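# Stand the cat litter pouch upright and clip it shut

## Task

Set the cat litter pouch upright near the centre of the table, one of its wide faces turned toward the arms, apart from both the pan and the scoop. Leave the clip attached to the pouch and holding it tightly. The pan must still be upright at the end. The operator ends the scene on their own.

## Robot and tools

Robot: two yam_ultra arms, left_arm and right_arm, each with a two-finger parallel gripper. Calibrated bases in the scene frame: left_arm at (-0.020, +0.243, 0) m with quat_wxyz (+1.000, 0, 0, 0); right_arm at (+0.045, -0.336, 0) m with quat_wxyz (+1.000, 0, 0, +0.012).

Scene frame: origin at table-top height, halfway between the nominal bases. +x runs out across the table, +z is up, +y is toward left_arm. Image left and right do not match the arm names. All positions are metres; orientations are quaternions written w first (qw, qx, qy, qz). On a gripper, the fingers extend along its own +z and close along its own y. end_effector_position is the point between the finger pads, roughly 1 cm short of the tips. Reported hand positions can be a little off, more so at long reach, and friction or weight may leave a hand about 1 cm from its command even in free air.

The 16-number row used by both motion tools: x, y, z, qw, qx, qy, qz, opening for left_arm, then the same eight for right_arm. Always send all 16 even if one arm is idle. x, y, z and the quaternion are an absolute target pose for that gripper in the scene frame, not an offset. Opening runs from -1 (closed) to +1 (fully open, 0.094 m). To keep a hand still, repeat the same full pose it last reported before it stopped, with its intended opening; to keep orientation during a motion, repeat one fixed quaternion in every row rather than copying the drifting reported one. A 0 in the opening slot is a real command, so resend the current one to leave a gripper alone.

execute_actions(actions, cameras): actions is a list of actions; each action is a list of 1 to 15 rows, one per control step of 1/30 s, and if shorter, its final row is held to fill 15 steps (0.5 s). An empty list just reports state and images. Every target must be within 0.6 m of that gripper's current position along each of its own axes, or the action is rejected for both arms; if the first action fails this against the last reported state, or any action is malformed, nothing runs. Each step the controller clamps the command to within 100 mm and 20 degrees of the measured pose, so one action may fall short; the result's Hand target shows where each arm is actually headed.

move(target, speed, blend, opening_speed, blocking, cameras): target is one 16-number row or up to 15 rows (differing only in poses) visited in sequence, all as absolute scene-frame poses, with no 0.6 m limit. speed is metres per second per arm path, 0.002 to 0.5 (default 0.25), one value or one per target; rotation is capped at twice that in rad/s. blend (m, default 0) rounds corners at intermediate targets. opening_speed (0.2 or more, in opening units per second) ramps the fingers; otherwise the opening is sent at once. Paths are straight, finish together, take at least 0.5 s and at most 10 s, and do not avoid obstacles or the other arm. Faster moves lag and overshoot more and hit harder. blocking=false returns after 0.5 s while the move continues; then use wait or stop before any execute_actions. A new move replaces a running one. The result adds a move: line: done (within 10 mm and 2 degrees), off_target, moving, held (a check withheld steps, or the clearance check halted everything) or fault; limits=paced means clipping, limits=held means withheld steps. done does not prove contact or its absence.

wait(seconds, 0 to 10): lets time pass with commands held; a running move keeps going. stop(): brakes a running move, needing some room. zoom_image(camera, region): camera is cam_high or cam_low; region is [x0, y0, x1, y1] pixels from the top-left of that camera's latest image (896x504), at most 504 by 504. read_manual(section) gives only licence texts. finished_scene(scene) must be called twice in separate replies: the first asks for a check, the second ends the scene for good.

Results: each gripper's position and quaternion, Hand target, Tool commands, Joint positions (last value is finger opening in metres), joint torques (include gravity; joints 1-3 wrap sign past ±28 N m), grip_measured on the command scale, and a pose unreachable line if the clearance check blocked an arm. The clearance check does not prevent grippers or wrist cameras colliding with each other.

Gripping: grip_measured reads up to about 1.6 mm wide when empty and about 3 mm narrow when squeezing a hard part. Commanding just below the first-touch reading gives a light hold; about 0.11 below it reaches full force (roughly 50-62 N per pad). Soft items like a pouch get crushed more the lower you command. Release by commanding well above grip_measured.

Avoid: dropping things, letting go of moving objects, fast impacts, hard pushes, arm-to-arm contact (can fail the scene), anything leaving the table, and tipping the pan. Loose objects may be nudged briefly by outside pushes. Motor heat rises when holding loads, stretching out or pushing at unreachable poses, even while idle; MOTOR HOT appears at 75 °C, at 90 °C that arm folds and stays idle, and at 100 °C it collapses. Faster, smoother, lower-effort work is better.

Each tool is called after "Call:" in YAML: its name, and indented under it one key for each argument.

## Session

Scene 1 succeeded. Now looking at scene 2.

Call:
execute_actions:
  actions: []

Scene clock: 0.00 s.
left_arm: end_effector_position=(+0.1519, +0.5698, +0.2659) grip_measured=+1.000 end_effector_quat_wxyz=(+0.338, -0.338, +0.681, +0.554) | right_arm: end_effector_position=(+0.6353, -0.0179, +0.2438) grip_measured=+1.000 end_effector_quat_wxyz=(+0.546, -0.363, +0.743, -0.134)
Joint positions: left_arm=[0.766 1.104 0.682 0.213 -0.708 0.426 0.094] | right_arm=[0.557 2.307 2.156 -0.25 0.34 -0.554 0.094]
Joint velocities: left_arm=[-0.007 0.002 0.002 0.022 0.007 -0.037 0] | right_arm=[-0.002 -0.002 -0.007 -0.066 -0.007 -0.051 0]
Joint torques (N m): no reading
Motor temperatures (°C): left_arm=[29 30 33 30 28 30 28] | right_arm=[27 32 31 28 26 27 28]
Heat: left arm: 33 °C; right arm: 32 °C.
Hand target: left_arm +0.1513, +0.5695, +0.2713; +0.343, -0.341, +0.676, +0.555 | right_arm +0.6347, -0.0183, +0.2517; +0.552, -0.358, +0.742, -0.131
Tool commands: left_gripper/opening=+1.0 right_gripper/opening=+1.0

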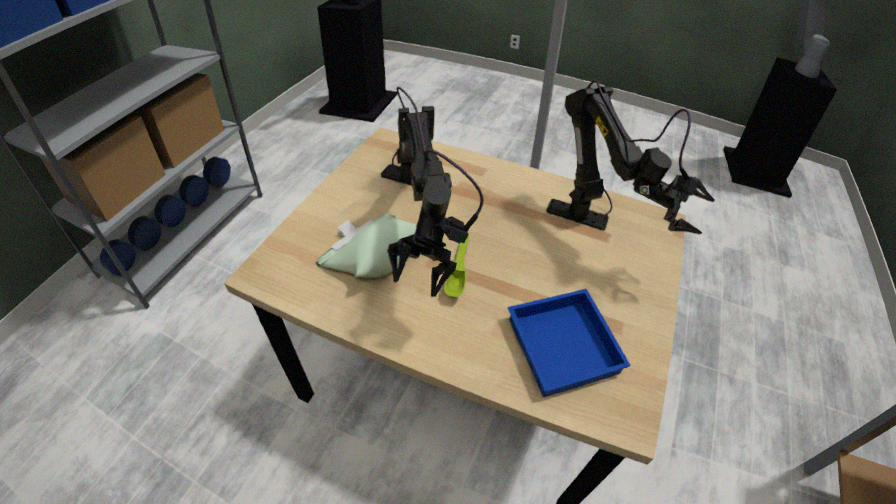

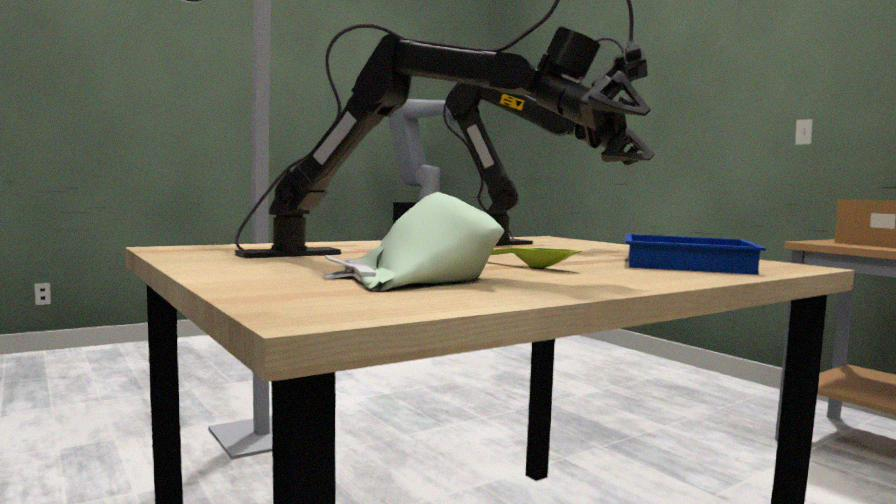

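Call:
zoom_image:
  camera: "cam_high"
  region: [300, 190, 480, 310]

Call:
zoom_image:
  camera: "cam_low"
  region: [300, 170, 540, 310]

Call:
zoom_image:
  camera: "cam_high"
  region: [305, 205, 400, 290]

Scaled by 2.800.

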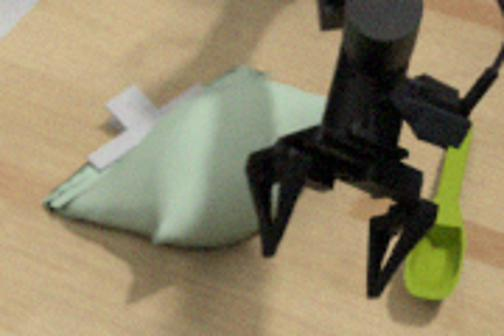

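Scaled by 2.100.

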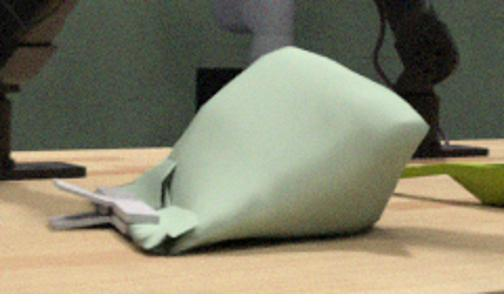

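Scaled by 5.305.

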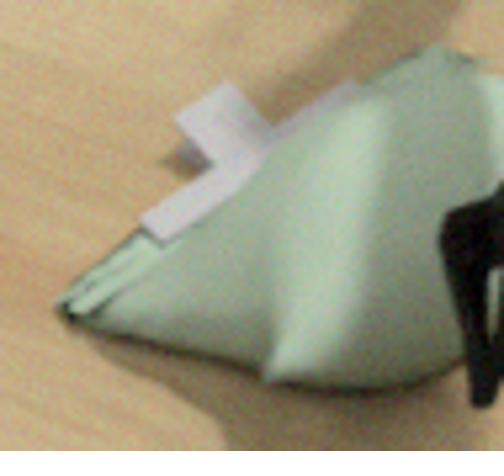

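Call:
move:
  target:
    - [0.2, 0.35, 0.25, 0.25, -0.25, 0.85, 0.3, 0.2, 0.5, -0.2, 0.33, 0.4513, 0.0468, 0.8777, 0.1544, 0.064]
    - [0.295, -0.05, 0.13, 0.1294, -0.1295, 0.983, 0.017, 0.2, 0.31, -0.37, 0.19, 0.2309, 0.4435, 0.7681, 0.3999, 0.064]
  speed: 0.3
  blend: 0.05
  opening_speed: 1.0

Call:
zoom_image:
  camera: "cam_high"
  region: [300, 190, 480, 310]

Call:
zoom_image:
  camera: "cam_low"
  region: [300, 170, 540, 310]

Scene clock: 15.43 s.
left_arm: end_effector_position=(+0.2785, -0.0458, +0.1310) grip_measured=+0.201 end_effector_quat_wxyz=(+0.114, -0.142, +0.983, +0.039) | right_arm: end_effector_position=(+0.3089, -0.3708, +0.1954) grip_measured=+0.066 end_effector_quat_wxyz=(+0.246, +0.444, +0.767, +0.392)
Joint positions: left_arm=[-0.871 2.079 1.938 -1.375 -0.235 -1.151 0.056] | right_arm=[-0.684 1.022 0.837 -0.852 -0.845 0.634 0.05]
Joint velocities: left_arm=[0.007 0.017 -0.007 -0.007 0.022 -0.007 0] | right_arm=[-0.012 0.012 0.002 -0.007 -0.037 -0.081 0]
Joint torques (N m): left_arm=[-0.17 -9.07 8.32 0.53 -0.15 0.03] | right_arm=[-0.96 -1.5 5.76 0.81 -0.62 -0.17]
Motor temperatures (°C): left_arm=[29 31 37 32 28 30 28] | right_arm=[27 42 33 32 26 27 28]
Heat: left arm: 37 °C; right arm: 42 °C.
Hand target: left_arm +0.2821, -0.0504, +0.1319; +0.118, -0.141, +0.982, +0.035 | right_arm +0.3066, -0.3691, +0.1922; +0.240, +0.443, +0.767, +0.397
Off the commanded pose: left_arm 0.017 m, 3 deg | right_arm 0.006 m, 2 deg.
move: off_target (left_arm)

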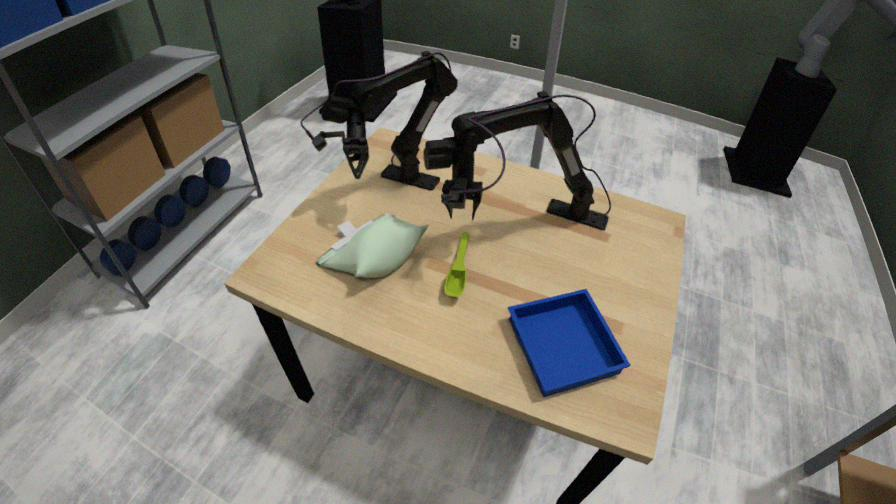

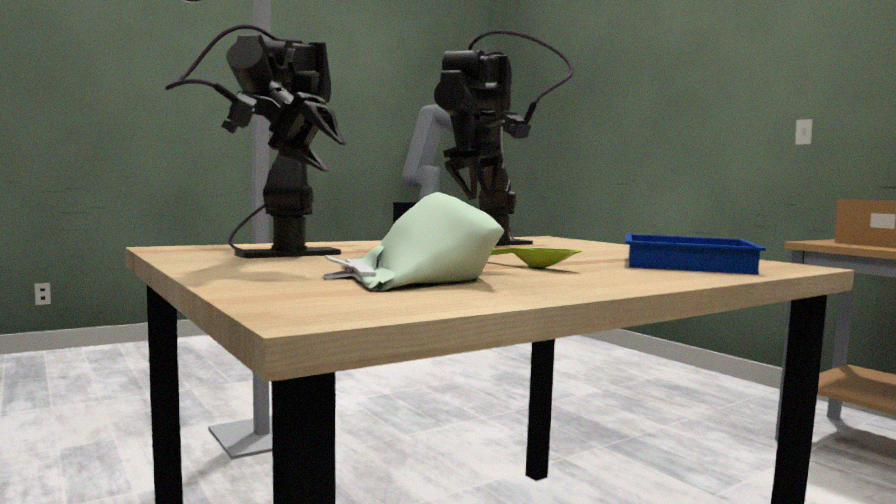

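Scaled by 2.800.

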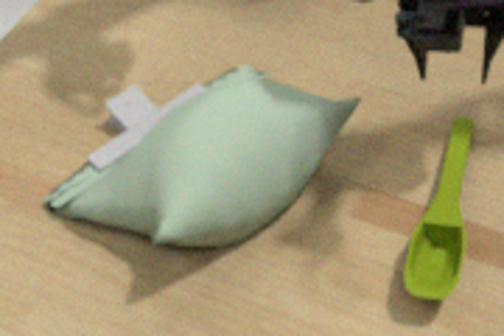

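Scaled by 2.100.

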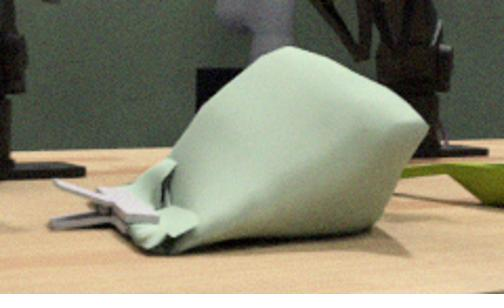

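Call:
execute_actions:
  actions: []

Scene clock: 16.50 s.
left_arm: end_effector_position=(+0.2785, -0.0458, +0.1310) grip_measured=+0.201 end_effector_quat_wxyz=(+0.113, -0.142, +0.983, +0.039) | right_arm: end_effector_position=(+0.3089, -0.3706, +0.1954) grip_measured=+0.066 end_effector_quat_wxyz=(+0.245, +0.444, +0.767, +0.392)
Joint positions: left_arm=[-0.871 2.079 1.938 -1.375 -0.234 -1.151 0.056] | right_arm=[-0.684 1.022 0.837 -0.853 -0.845 0.634 0.05]
Joint velocities: left_arm=[0.017 -0.017 -0.007 0.081 0.022 0.022 0] | right_arm=[-0.007 0.007 -0.002 0.051 0.022 -0.051 -0.001]
Joint torques (N m): left_arm=[-0.14 -8.87 8.35 0.55 -0.18 0.03] | right_arm=[-0.79 -1.57 5.86 0.92 -0.64 -0.22]
Motor temperatures (°C): left_arm=[29 31 37 32 28 30 28] | right_arm=[27 42 33 32 26 27 28]
Heat: left arm: 37 °C; right arm: 42 °C.
Hand target: left_arm +0.2821, -0.0504, +0.1319; +0.118, -0.141, +0.982, +0.035 | right_arm +0.3066, -0.3691, +0.1923; +0.240, +0.443, +0.767, +0.397
Tool commands: left_gripper/opening=+0.2 right_gripper/opening=+0.064
Off the commanded pose: left_arm 0.017 m, 3 deg | right_arm 0.006 m, 2 deg.

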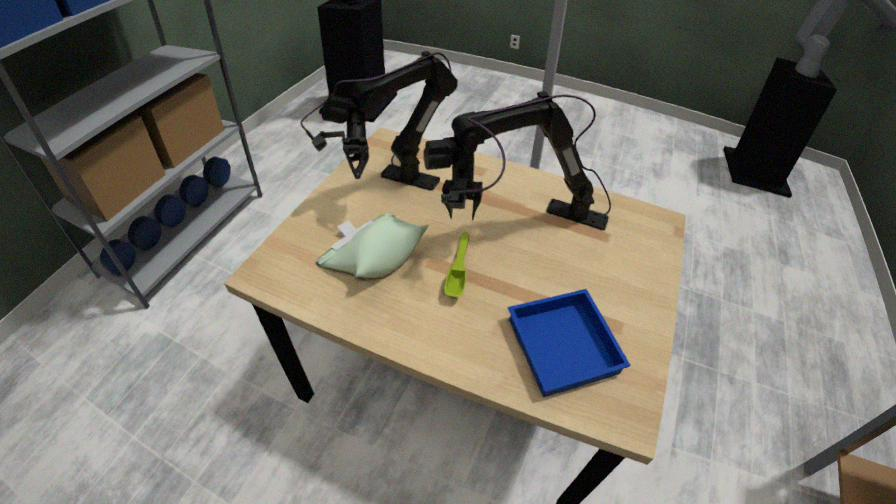

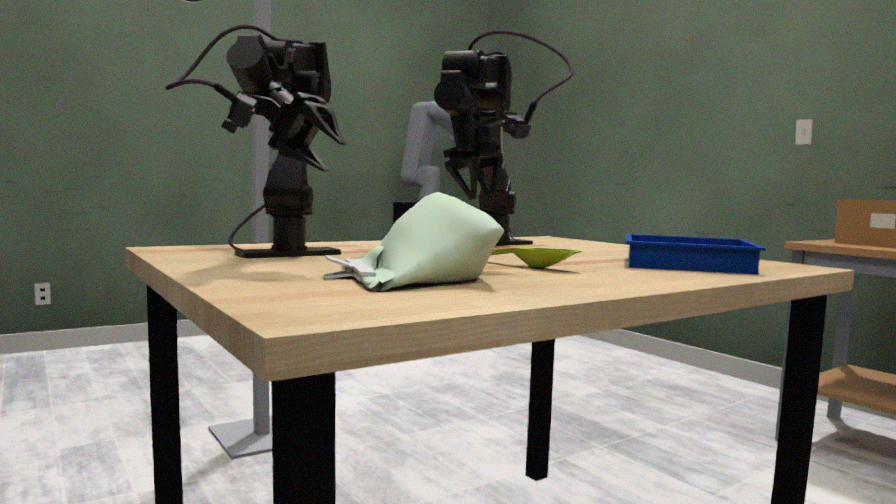

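Call:
zoom_image:
  camera: "cam_high"
  region: [290, 170, 510, 310]

Call:
zoom_image:
  camera: "cam_low"
  region: [300, 170, 620, 320]

Scaled by 2.291.

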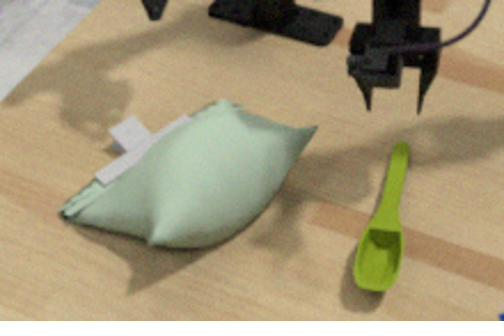

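Scaled by 1.575.

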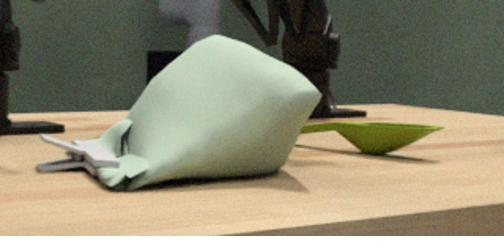

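Call:
zoom_image:
  camera: "cam_high"
  region: [410, 180, 530, 310]

Scaled by 3.877.

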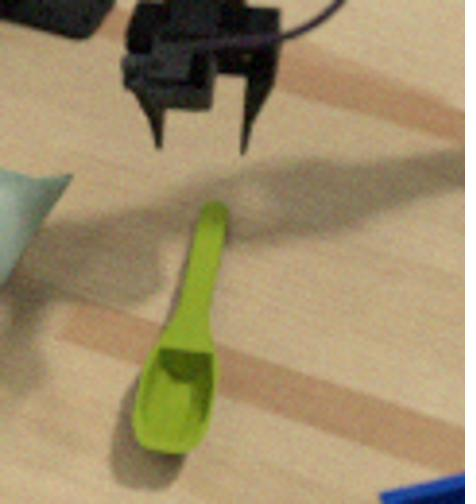

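Call:
zoom_image:
  camera: "cam_high"
  region: [310, 110, 450, 290]

Call:
zoom_image:
  camera: "cam_low"
  region: [220, 60, 360, 180]

Call:
zoom_image:
  camera: "cam_low"
  region: [310, 230, 450, 310]

Scaled by 2.800.

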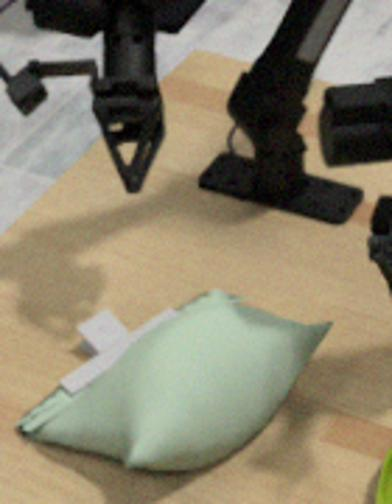

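Scaled by 3.600.

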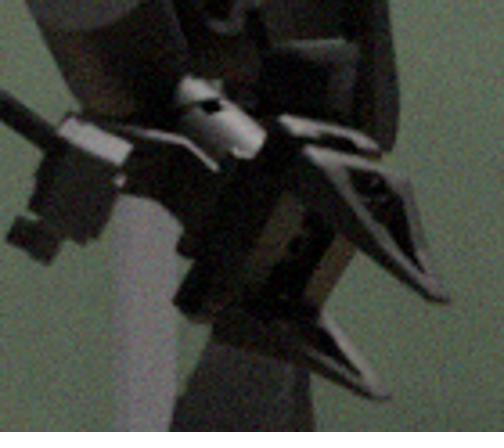

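Scaled by 3.600.

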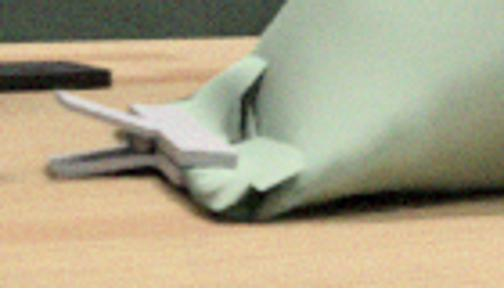

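Call:
zoom_image:
  camera: "cam_high"
  region: [320, 120, 400, 200]

Call:
zoom_image:
  camera: "cam_low"
  region: [420, 120, 540, 220]

Call:
zoom_image:
  camera: "cam_low"
  region: [100, 220, 330, 380]

Call:
zoom_image:
  camera: "cam_low"
  region: [560, 200, 896, 360]

Scaled by 6.300.

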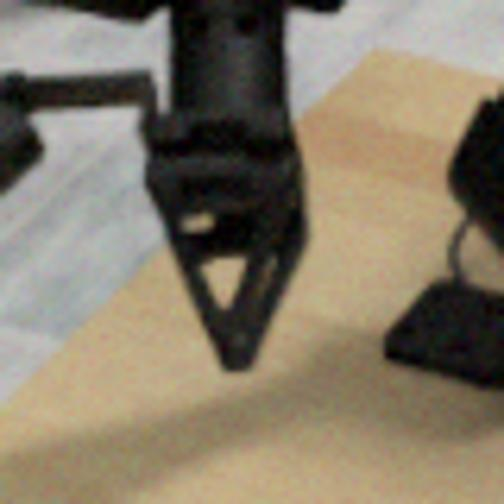

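Scaled by 4.200.

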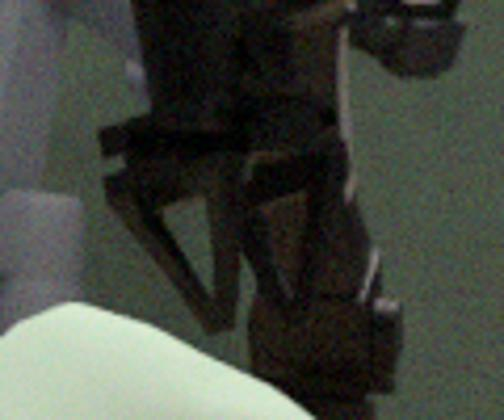

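Scaled by 2.191.

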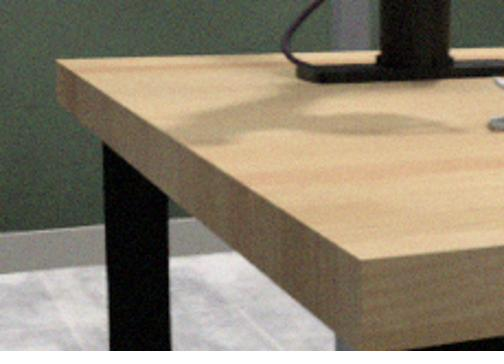

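Scaled by 1.500.

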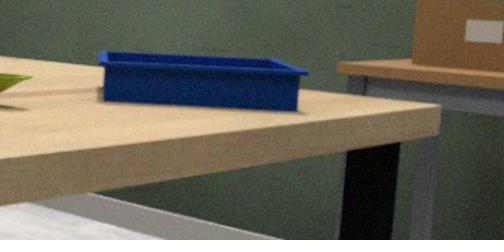

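Call:
move:
  target: [0.285, -0.035, 0.06, 0.1294, -0.1295, 0.983, 0.017, 0.2, 0.300, -0.362, 0.085, 0.2309, 0.4435, 0.7681, 0.3999, 0.064]
  speed: 0.15

Scene clock: 25.47 s.
left_arm: end_effector_position=(+0.2822, -0.0350, +0.0494) grip_measured=+0.201 end_effector_quat_wxyz=(+0.119, -0.128, +0.984, +0.029) | right_arm: end_effector_position=(+0.3022, -0.3648, +0.0882) grip_measured=+0.066 end_effector_quat_wxyz=(+0.233, +0.445, +0.769, +0.395)
Joint positions: left_arm=[-0.845 2.051 1.569 -1.001 -0.229 -1.092 0.056] | right_arm=[-0.684 1.099 0.448 -0.422 -0.85 0.619 0.05]
Joint velocities: left_arm=[0.002 -0.022 -0.017 -0.051 -0.11 -0.066 0] | right_arm=[0.002 0.002 0.007 -0.066 -0.007 -0.007 0.001]
Joint torques (N m): left_arm=[0.36 -12.3 5.39 0.74 -0.18 0.07] | right_arm=[-0.49 -1.54 4.86 1.03 -0.67 -0.06]
Motor temperatures (°C): left_arm=[29 33 37 31 28 30 28] | right_arm=[27 39 33 31 26 27 28]
Heat: left arm: 37 °C; right arm: 39 °C.
Hand target: left_arm +0.2846, -0.0345, +0.0596; +0.129, -0.129, +0.983, +0.017 | right_arm +0.3007, -0.3624, +0.0848; +0.231, +0.444, +0.768, +0.400
Off the commanded pose: left_arm 0.011 m, 2 deg | right_arm 0.005 m, 1 deg.
move: off_target (left_arm)

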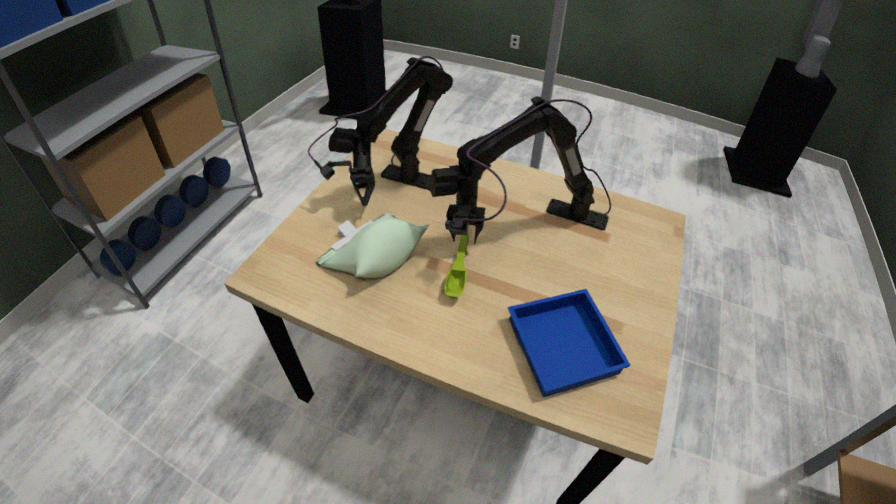

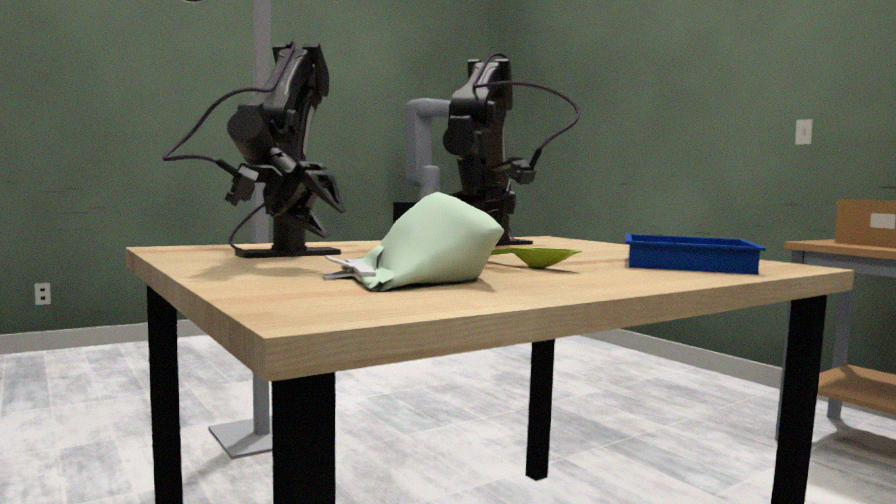

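Call:
zoom_image:
  camera: "cam_high"
  region: [410, 180, 530, 310]

Call:
zoom_image:
  camera: "cam_high"
  region: [310, 150, 430, 290]

Call:
zoom_image:
  camera: "cam_low"
  region: [220, 150, 400, 310]

Call:
zoom_image:
  camera: "cam_low"
  region: [430, 170, 600, 290]

Scaled by 3.877.

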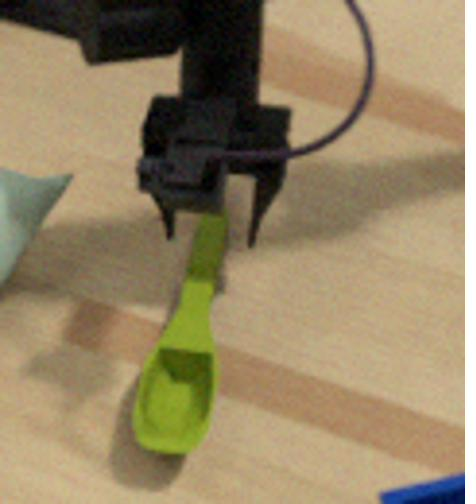

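Scaled by 3.600.

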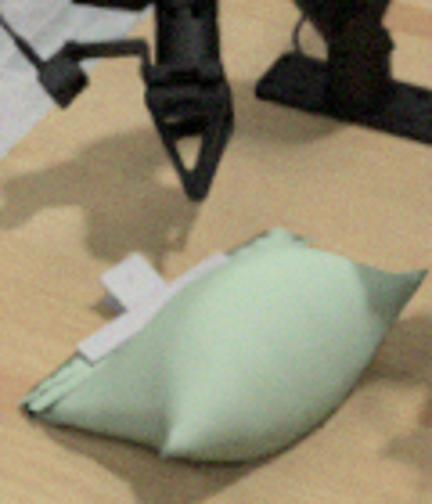

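Scaled by 2.800.

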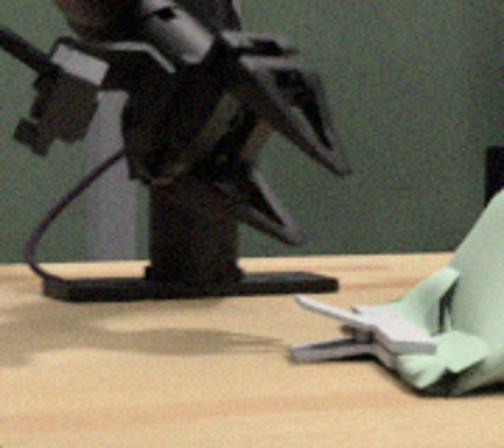

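Scaled by 2.965.

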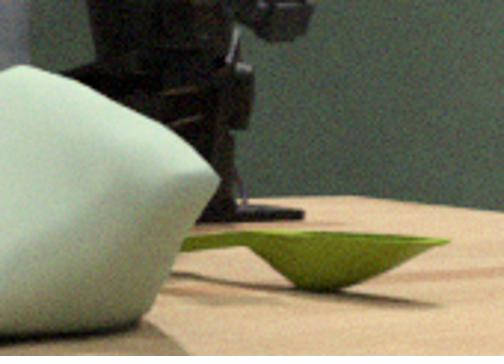

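Call:
zoom_image:
  camera: "cam_low"
  region: [315, 245, 405, 300]

Call:
zoom_image:
  camera: "cam_high"
  region: [310, 205, 400, 275]

Scaled by 5.600.

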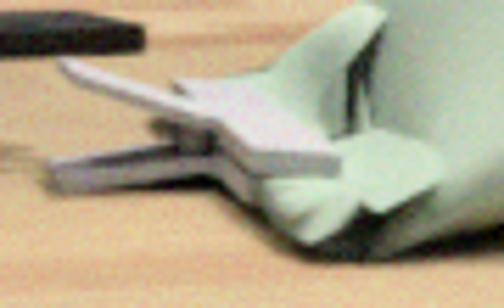

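Scaled by 5.600.

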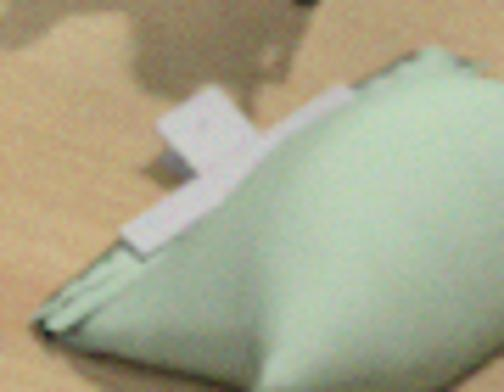

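Call:
move:
  target: [0.287, -0.036, 0.033, 0.1294, -0.1295, 0.983, 0.017, 0.2, 0.308, -0.391, 0.07, 0.15793, 0.30338, 0.83353, 0.43391, 0.064]
  speed: 0.08

Call:
zoom_image:
  camera: "cam_high"
  region: [410, 180, 530, 310]

Call:
zoom_image:
  camera: "cam_high"
  region: [310, 150, 430, 290]

Call:
zoom_image:
  camera: "cam_low"
  region: [260, 180, 420, 310]

Scene clock: 31.70 s.
left_arm: end_effector_position=(+0.2859, -0.0391, +0.0370) grip_measured=+0.201 end_effector_quat_wxyz=(+0.129, -0.129, +0.983, +0.013) | right_arm: end_effector_position=(+0.3035, -0.3872, +0.0635) grip_measured=+0.066 end_effector_quat_wxyz=(+0.150, +0.312, +0.834, +0.430)
Joint positions: left_arm=[-0.845 2.051 1.514 -0.908 -0.229 -1.091 0.056] | right_arm=[-0.802 1.624 0.773 -0.836 -0.94 -0.121 0.05]
Joint velocities: left_arm=[0.012 -0.027 0.007 -0.007 -0.037 0.022 -0.001] | right_arm=[0.007 0.002 -0.002 0.022 -0.022 0.007 -0.002]
Joint torques (N m): left_arm=[0.61 -9.44 5.34 0.8 -0.22 0.07] | right_arm=[-1.14 -4.57 6.78 -0.09 -0.74 -0.2]
Motor temperatures (°C): left_arm=[29 35 36 31 28 30 28] | right_arm=[27 37 34 31 26 27 28]
Heat: left arm: 36 °C; right arm: 37 °C.
Hand target: left_arm +0.2869, -0.0360, +0.0329; +0.129, -0.129, +0.983, +0.017 | right_arm +0.3085, -0.3929, +0.0680; +0.161, +0.307, +0.832, +0.432
Off the commanded pose: left_arm 0.005 m, 0 deg | right_arm 0.009 m, 1 deg.
move: done

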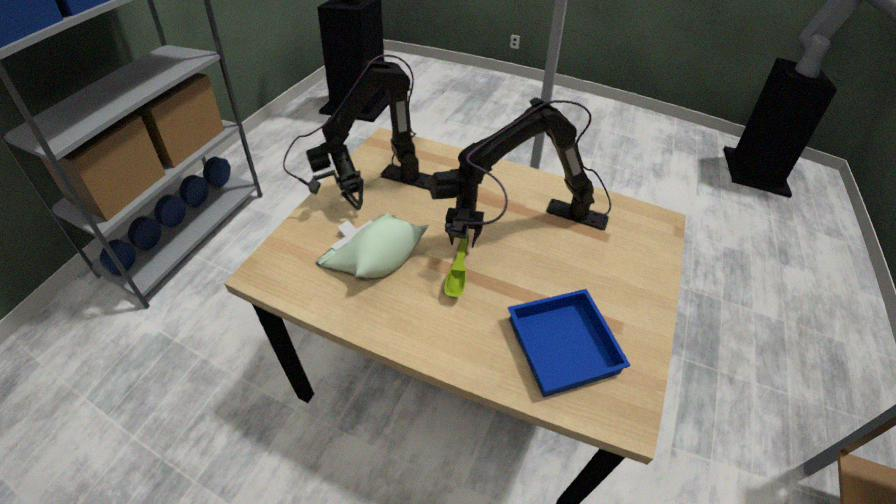

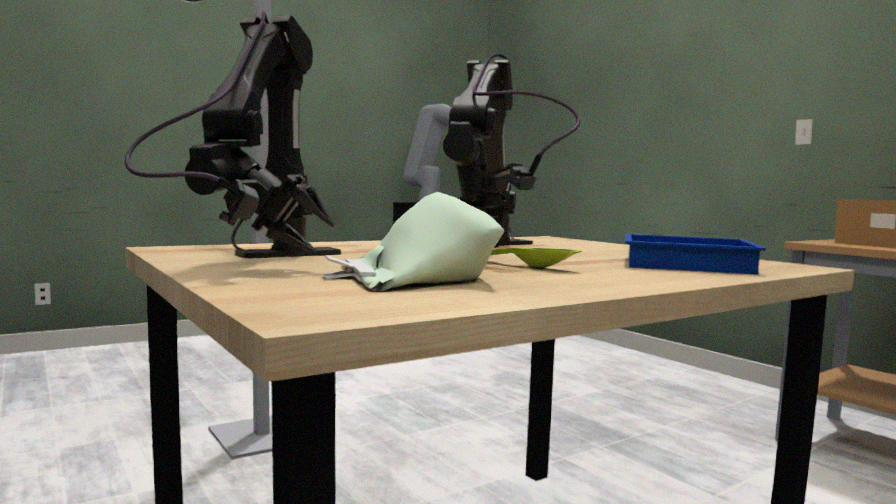

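Scaled by 3.877.

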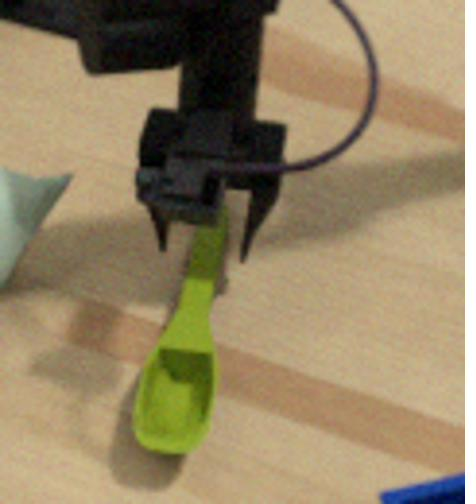

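Scaled by 3.600.

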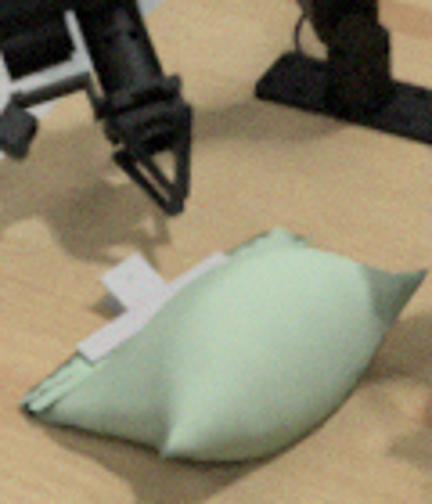

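Scaled by 3.150.

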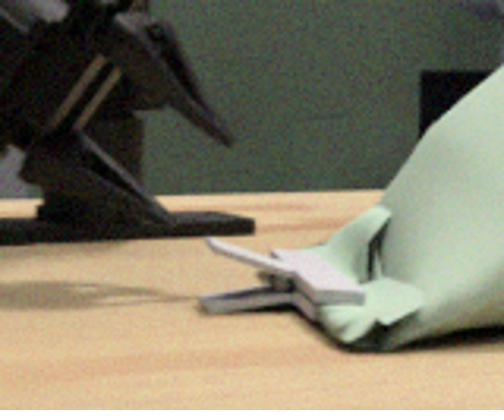

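Call:
move:
  target: [0.287, -0.032, 0.021, 0.1294, -0.1295, 0.983, 0.017, 0.2, 0.327, -0.3723, 0.050, 0.15793, 0.30338, 0.83353, 0.43391, 0.064]
  speed: 0.06

Call:
zoom_image:
  camera: "cam_high"
  region: [410, 180, 530, 310]

Call:
zoom_image:
  camera: "cam_high"
  region: [310, 170, 410, 290]

Call:
zoom_image:
  camera: "cam_low"
  region: [280, 200, 420, 310]

Scene clock: 34.33 s.
left_arm: end_effector_position=(+0.2858, -0.0353, +0.0263) grip_measured=+0.201 end_effector_quat_wxyz=(+0.130, -0.129, +0.983, +0.012) | right_arm: end_effector_position=(+0.3276, -0.3774, +0.0527) grip_measured=+0.066 end_effector_quat_wxyz=(+0.158, +0.307, +0.836, +0.426)
Joint positions: left_arm=[-0.838 2.051 1.469 -0.859 -0.229 -1.085 0.056] | right_arm=[-0.703 1.647 0.748 -0.634 -0.942 0.045 0.05]
Joint velocities: left_arm=[-0.017 -0.007 -0.007 0.022 -0.037 -0.081 0.002] | right_arm=[-0.012 -0.007 -0.007 -0.051 0.051 -0.066 0.001]
Joint torques (N m): left_arm=[0.54 -9.07 5.22 0.75 -0.17 0.08] | right_arm=[0.77 -4.9 3.45 0.41 -0.78 -0.03]
Motor temperatures (°C): left_arm=[29 35 36 31 28 30 28] | right_arm=[27 37 34 31 27 27 28]
Heat: left arm: 36 °C; right arm: 37 °C.
Hand target: left_arm +0.2867, -0.0318, +0.0210; +0.129, -0.130, +0.983, +0.017 | right_arm +0.3270, -0.3721, +0.0504; +0.157, +0.303, +0.833, +0.435
Off the commanded pose: left_arm 0.006 m, 1 deg | right_arm 0.006 m, 1 deg.
move: done

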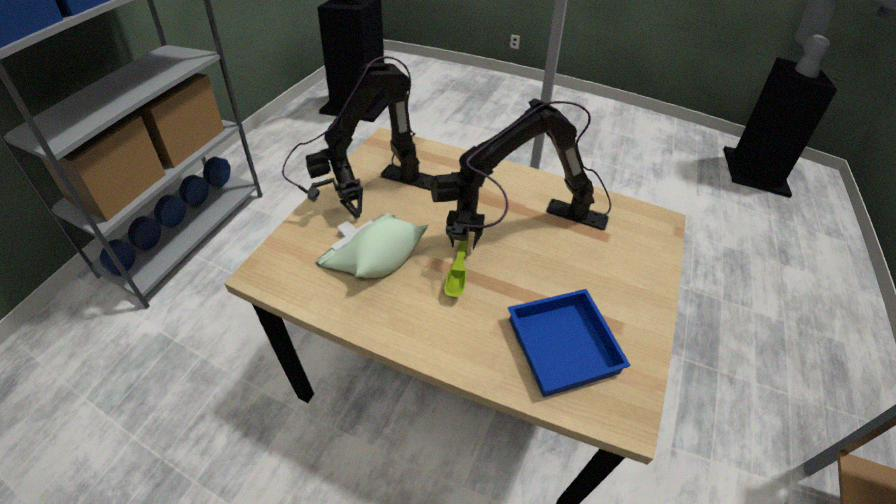

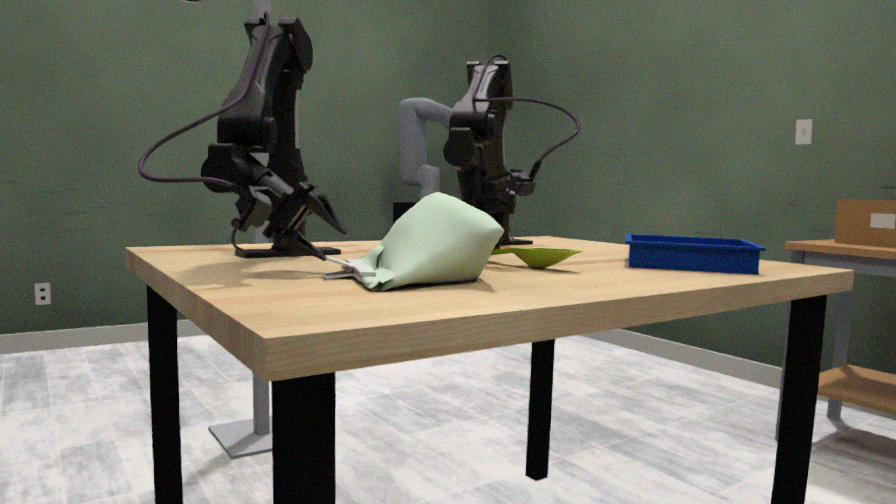

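Scaled by 3.877.

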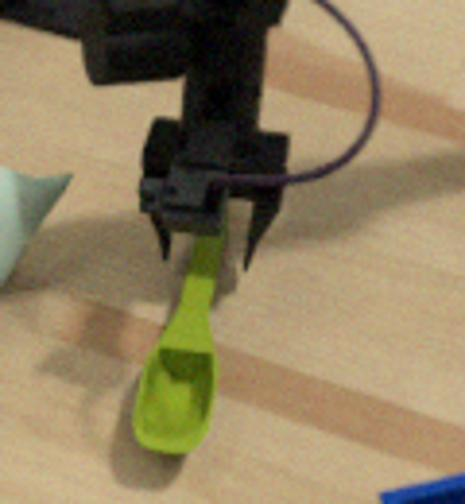

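Scaled by 4.200.

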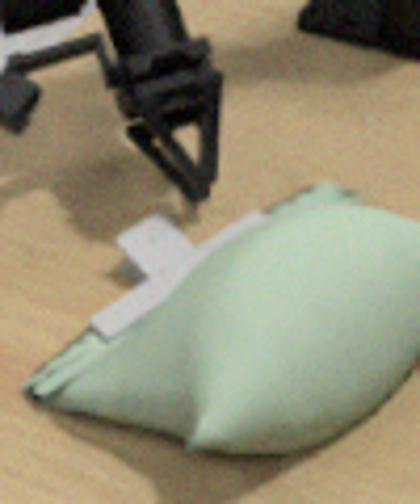

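Scaled by 3.600.

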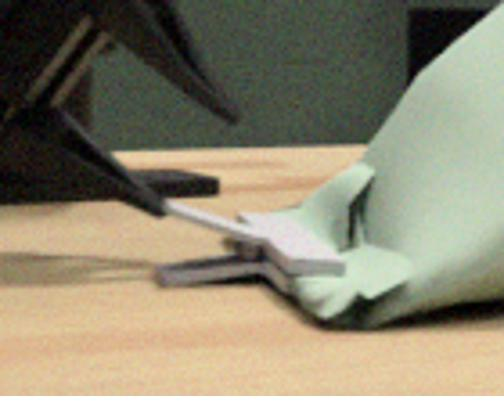

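Call:
move:
  target: [0.287, -0.032, 0.021, 0.1294, -0.1295, 0.983, 0.017, -0.5, 0.327, -0.3723, 0.038, 0.15793, 0.30338, 0.83353, 0.43391, 0.064]
  speed: 0.05
  opening_speed: 0.6

Call:
zoom_image:
  camera: "cam_high"
  region: [310, 170, 410, 290]

Call:
zoom_image:
  camera: "cam_low"
  region: [280, 200, 420, 310]

Call:
zoom_image:
  camera: "cam_high"
  region: [410, 180, 530, 310]

Scene clock: 36.17 s.
left_arm: end_effector_position=(+0.2859, -0.0354, +0.0264) grip_measured=-0.499 end_effector_quat_wxyz=(+0.130, -0.129, +0.983, +0.012) | right_arm: end_effector_position=(+0.3277, -0.3774, +0.0406) grip_measured=+0.066 end_effector_quat_wxyz=(+0.160, +0.307, +0.836, +0.425)
Joint positions: left_arm=[-0.838 2.051 1.469 -0.858 -0.229 -1.085 0.024] | right_arm=[-0.703 1.678 0.722 -0.569 -0.943 0.049 0.05]
Joint velocities: left_arm=[-0.007 0.022 -0.012 0.037 0.007 0.022 -0.001] | right_arm=[0.002 0.002 0.012 -0.022 -0.022 0.022 -0.001]
Joint torques (N m): left_arm=[0.42 -9.14 5.22 0.79 -0.17 0.06] | right_arm=[0.59 -4.82 3.45 0.39 -0.76 -0.04]
Motor temperatures (°C): left_arm=[29 35 36 31 28 30 28] | right_arm=[27 37 33 30 27 27 28]
Heat: left arm: 36 °C; right arm: 37 °C.
Hand target: left_arm +0.2869, -0.0320, +0.0211; +0.129, -0.129, +0.983, +0.017 | right_arm +0.3270, -0.3723, +0.0380; +0.158, +0.303, +0.833, +0.434
Off the commanded pose: left_arm 0.006 m, 1 deg | right_arm 0.006 m, 1 deg.
move: done

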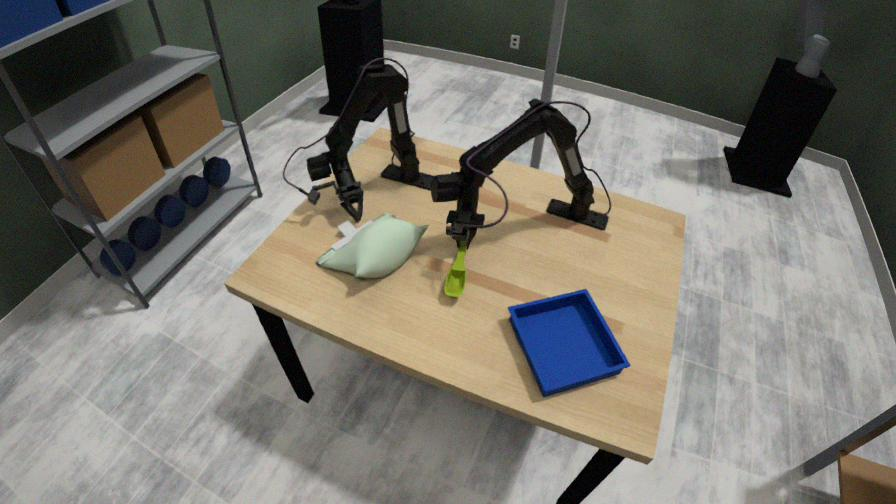

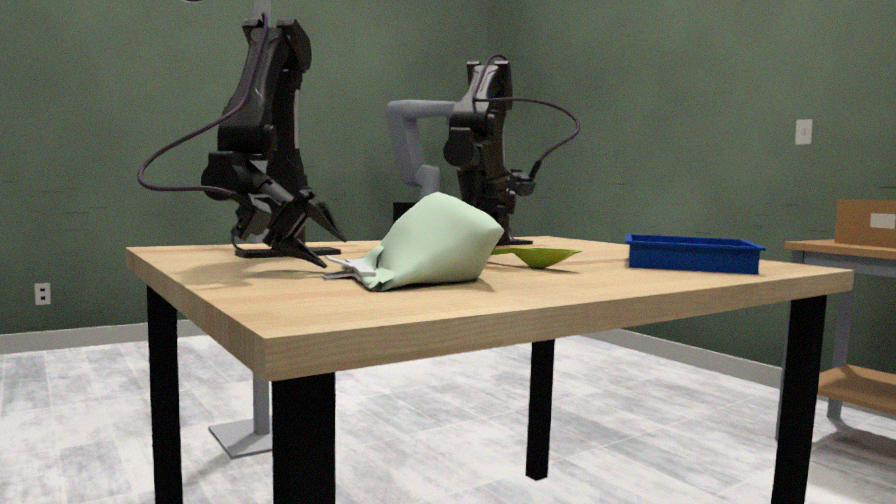

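Scaled by 4.200.

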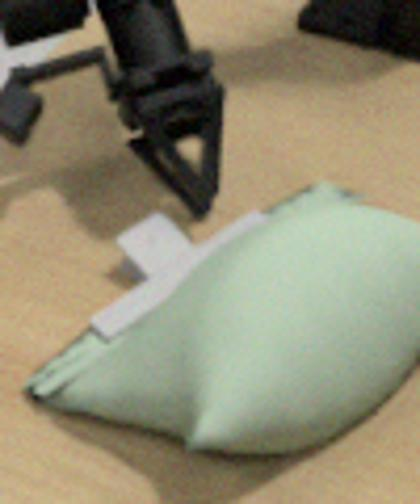

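Scaled by 3.600.

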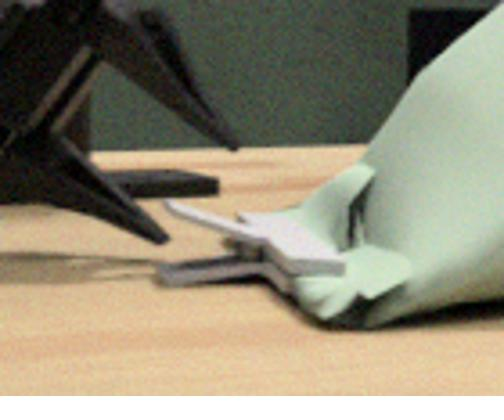

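Scaled by 3.877.

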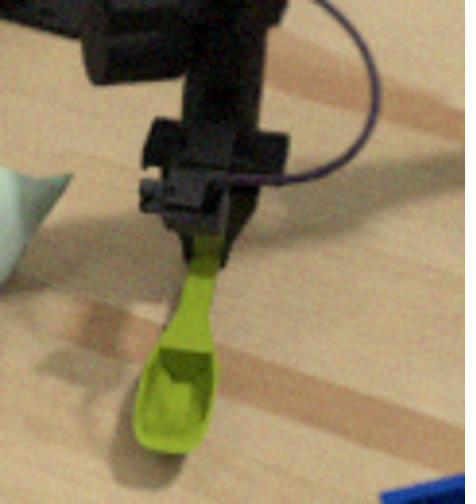

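Call:
move:
  target: [0.287, -0.032, 0.021, 0.1294, -0.1295, 0.983, 0.017, -0.64, 0.347, -0.3485, 0.035, 0.15793, 0.30338, 0.83353, 0.43391, 0.064]
  speed: 0.05
  opening_speed: 0.4

Call:
zoom_image:
  camera: "cam_high"
  region: [310, 170, 410, 290]

Call:
zoom_image:
  camera: "cam_low"
  region: [280, 200, 420, 310]

Scene clock: 38.03 s.
left_arm: end_effector_position=(+0.2859, -0.0354, +0.0264) grip_measured=-0.584 end_effector_quat_wxyz=(+0.130, -0.129, +0.983, +0.012) | right_arm: end_effector_position=(+0.3482, -0.3513, +0.0361) grip_measured=+0.066 end_effector_quat_wxyz=(+0.153, +0.309, +0.832, +0.434)
Joint positions: left_arm=[-0.838 2.051 1.469 -0.858 -0.229 -1.085 0.02] | right_arm=[-0.573 1.678 0.68 -0.369 -0.941 0.266 0.05]
Joint velocities: left_arm=[0.007 -0.012 -0.012 0.007 -0.037 0.051 0] | right_arm=[0.007 -0.002 -0.022 0.007 -0.11 0.022 0]
Joint torques (N m): left_arm=[0.57 -9.05 5.39 0.78 -0.2 0.04] | right_arm=[0.66 -5.9 3.52 0.62 -0.62 -0.07]
Motor temperatures (°C): left_arm=[29 35 36 31 28 30 28] | right_arm=[27 37 33 30 27 27 28]
Heat: left arm: 36 °C; right arm: 37 °C.
Hand target: left_arm +0.2869, -0.0319, +0.0211; +0.129, -0.130, +0.983, +0.017 | right_arm +0.3472, -0.3479, +0.0353; +0.156, +0.302, +0.834, +0.435
Off the commanded pose: left_arm 0.006 m, 1 deg | right_arm 0.003 m, 1 deg.
move: done

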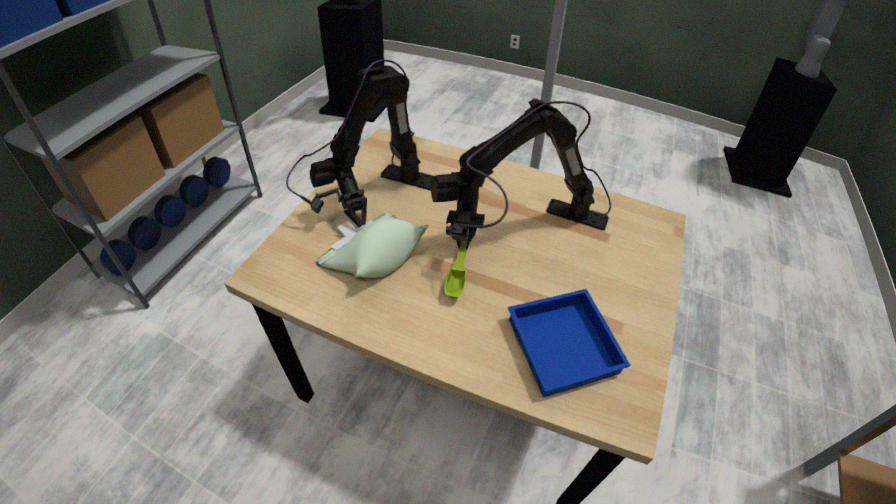

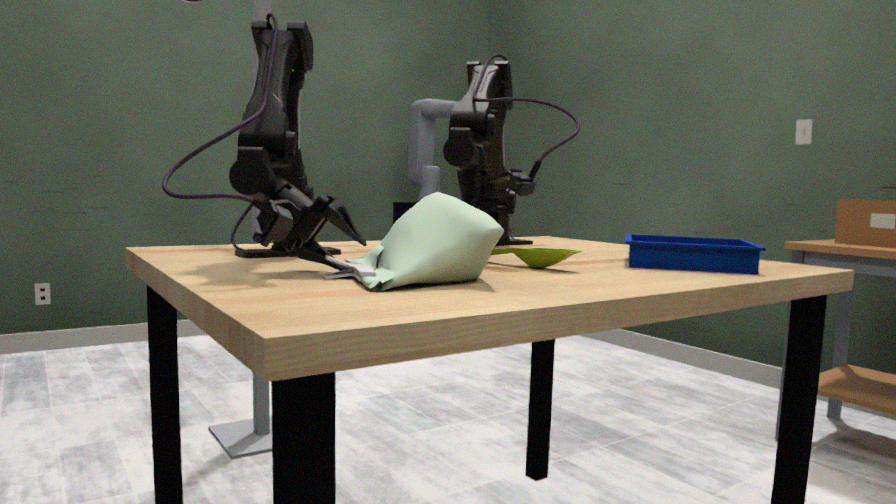

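Scaled by 4.200.

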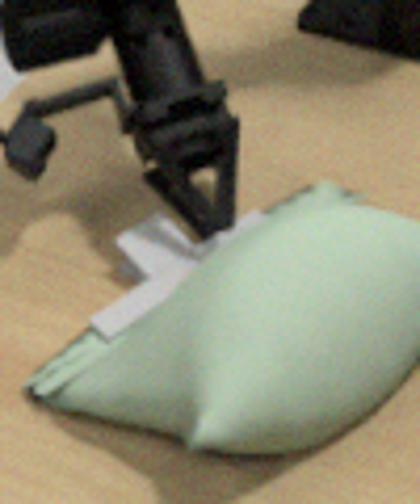

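Scaled by 3.600.

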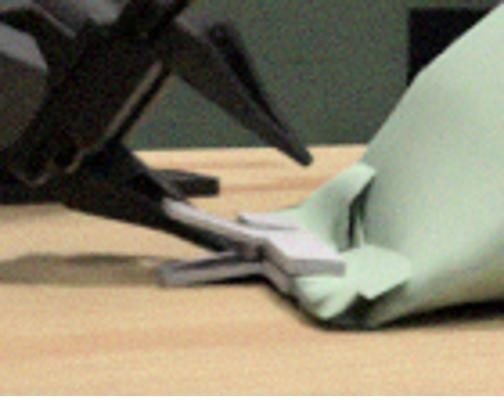

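Call:
zoom_image:
  camera: "cam_high"
  region: [330, 195, 390, 245]

Call:
zoom_image:
  camera: "cam_low"
  region: [310, 230, 390, 290]

Scaled by 8.400.

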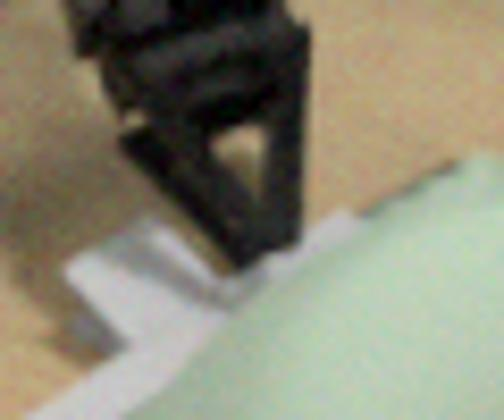

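Scaled by 6.300.

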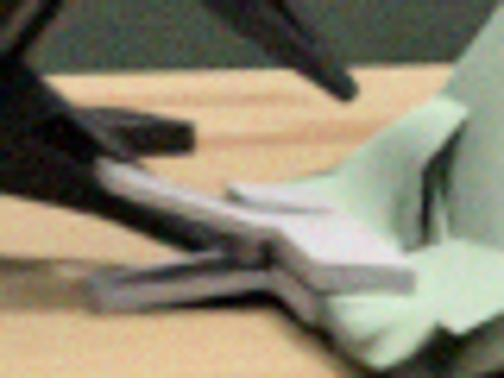

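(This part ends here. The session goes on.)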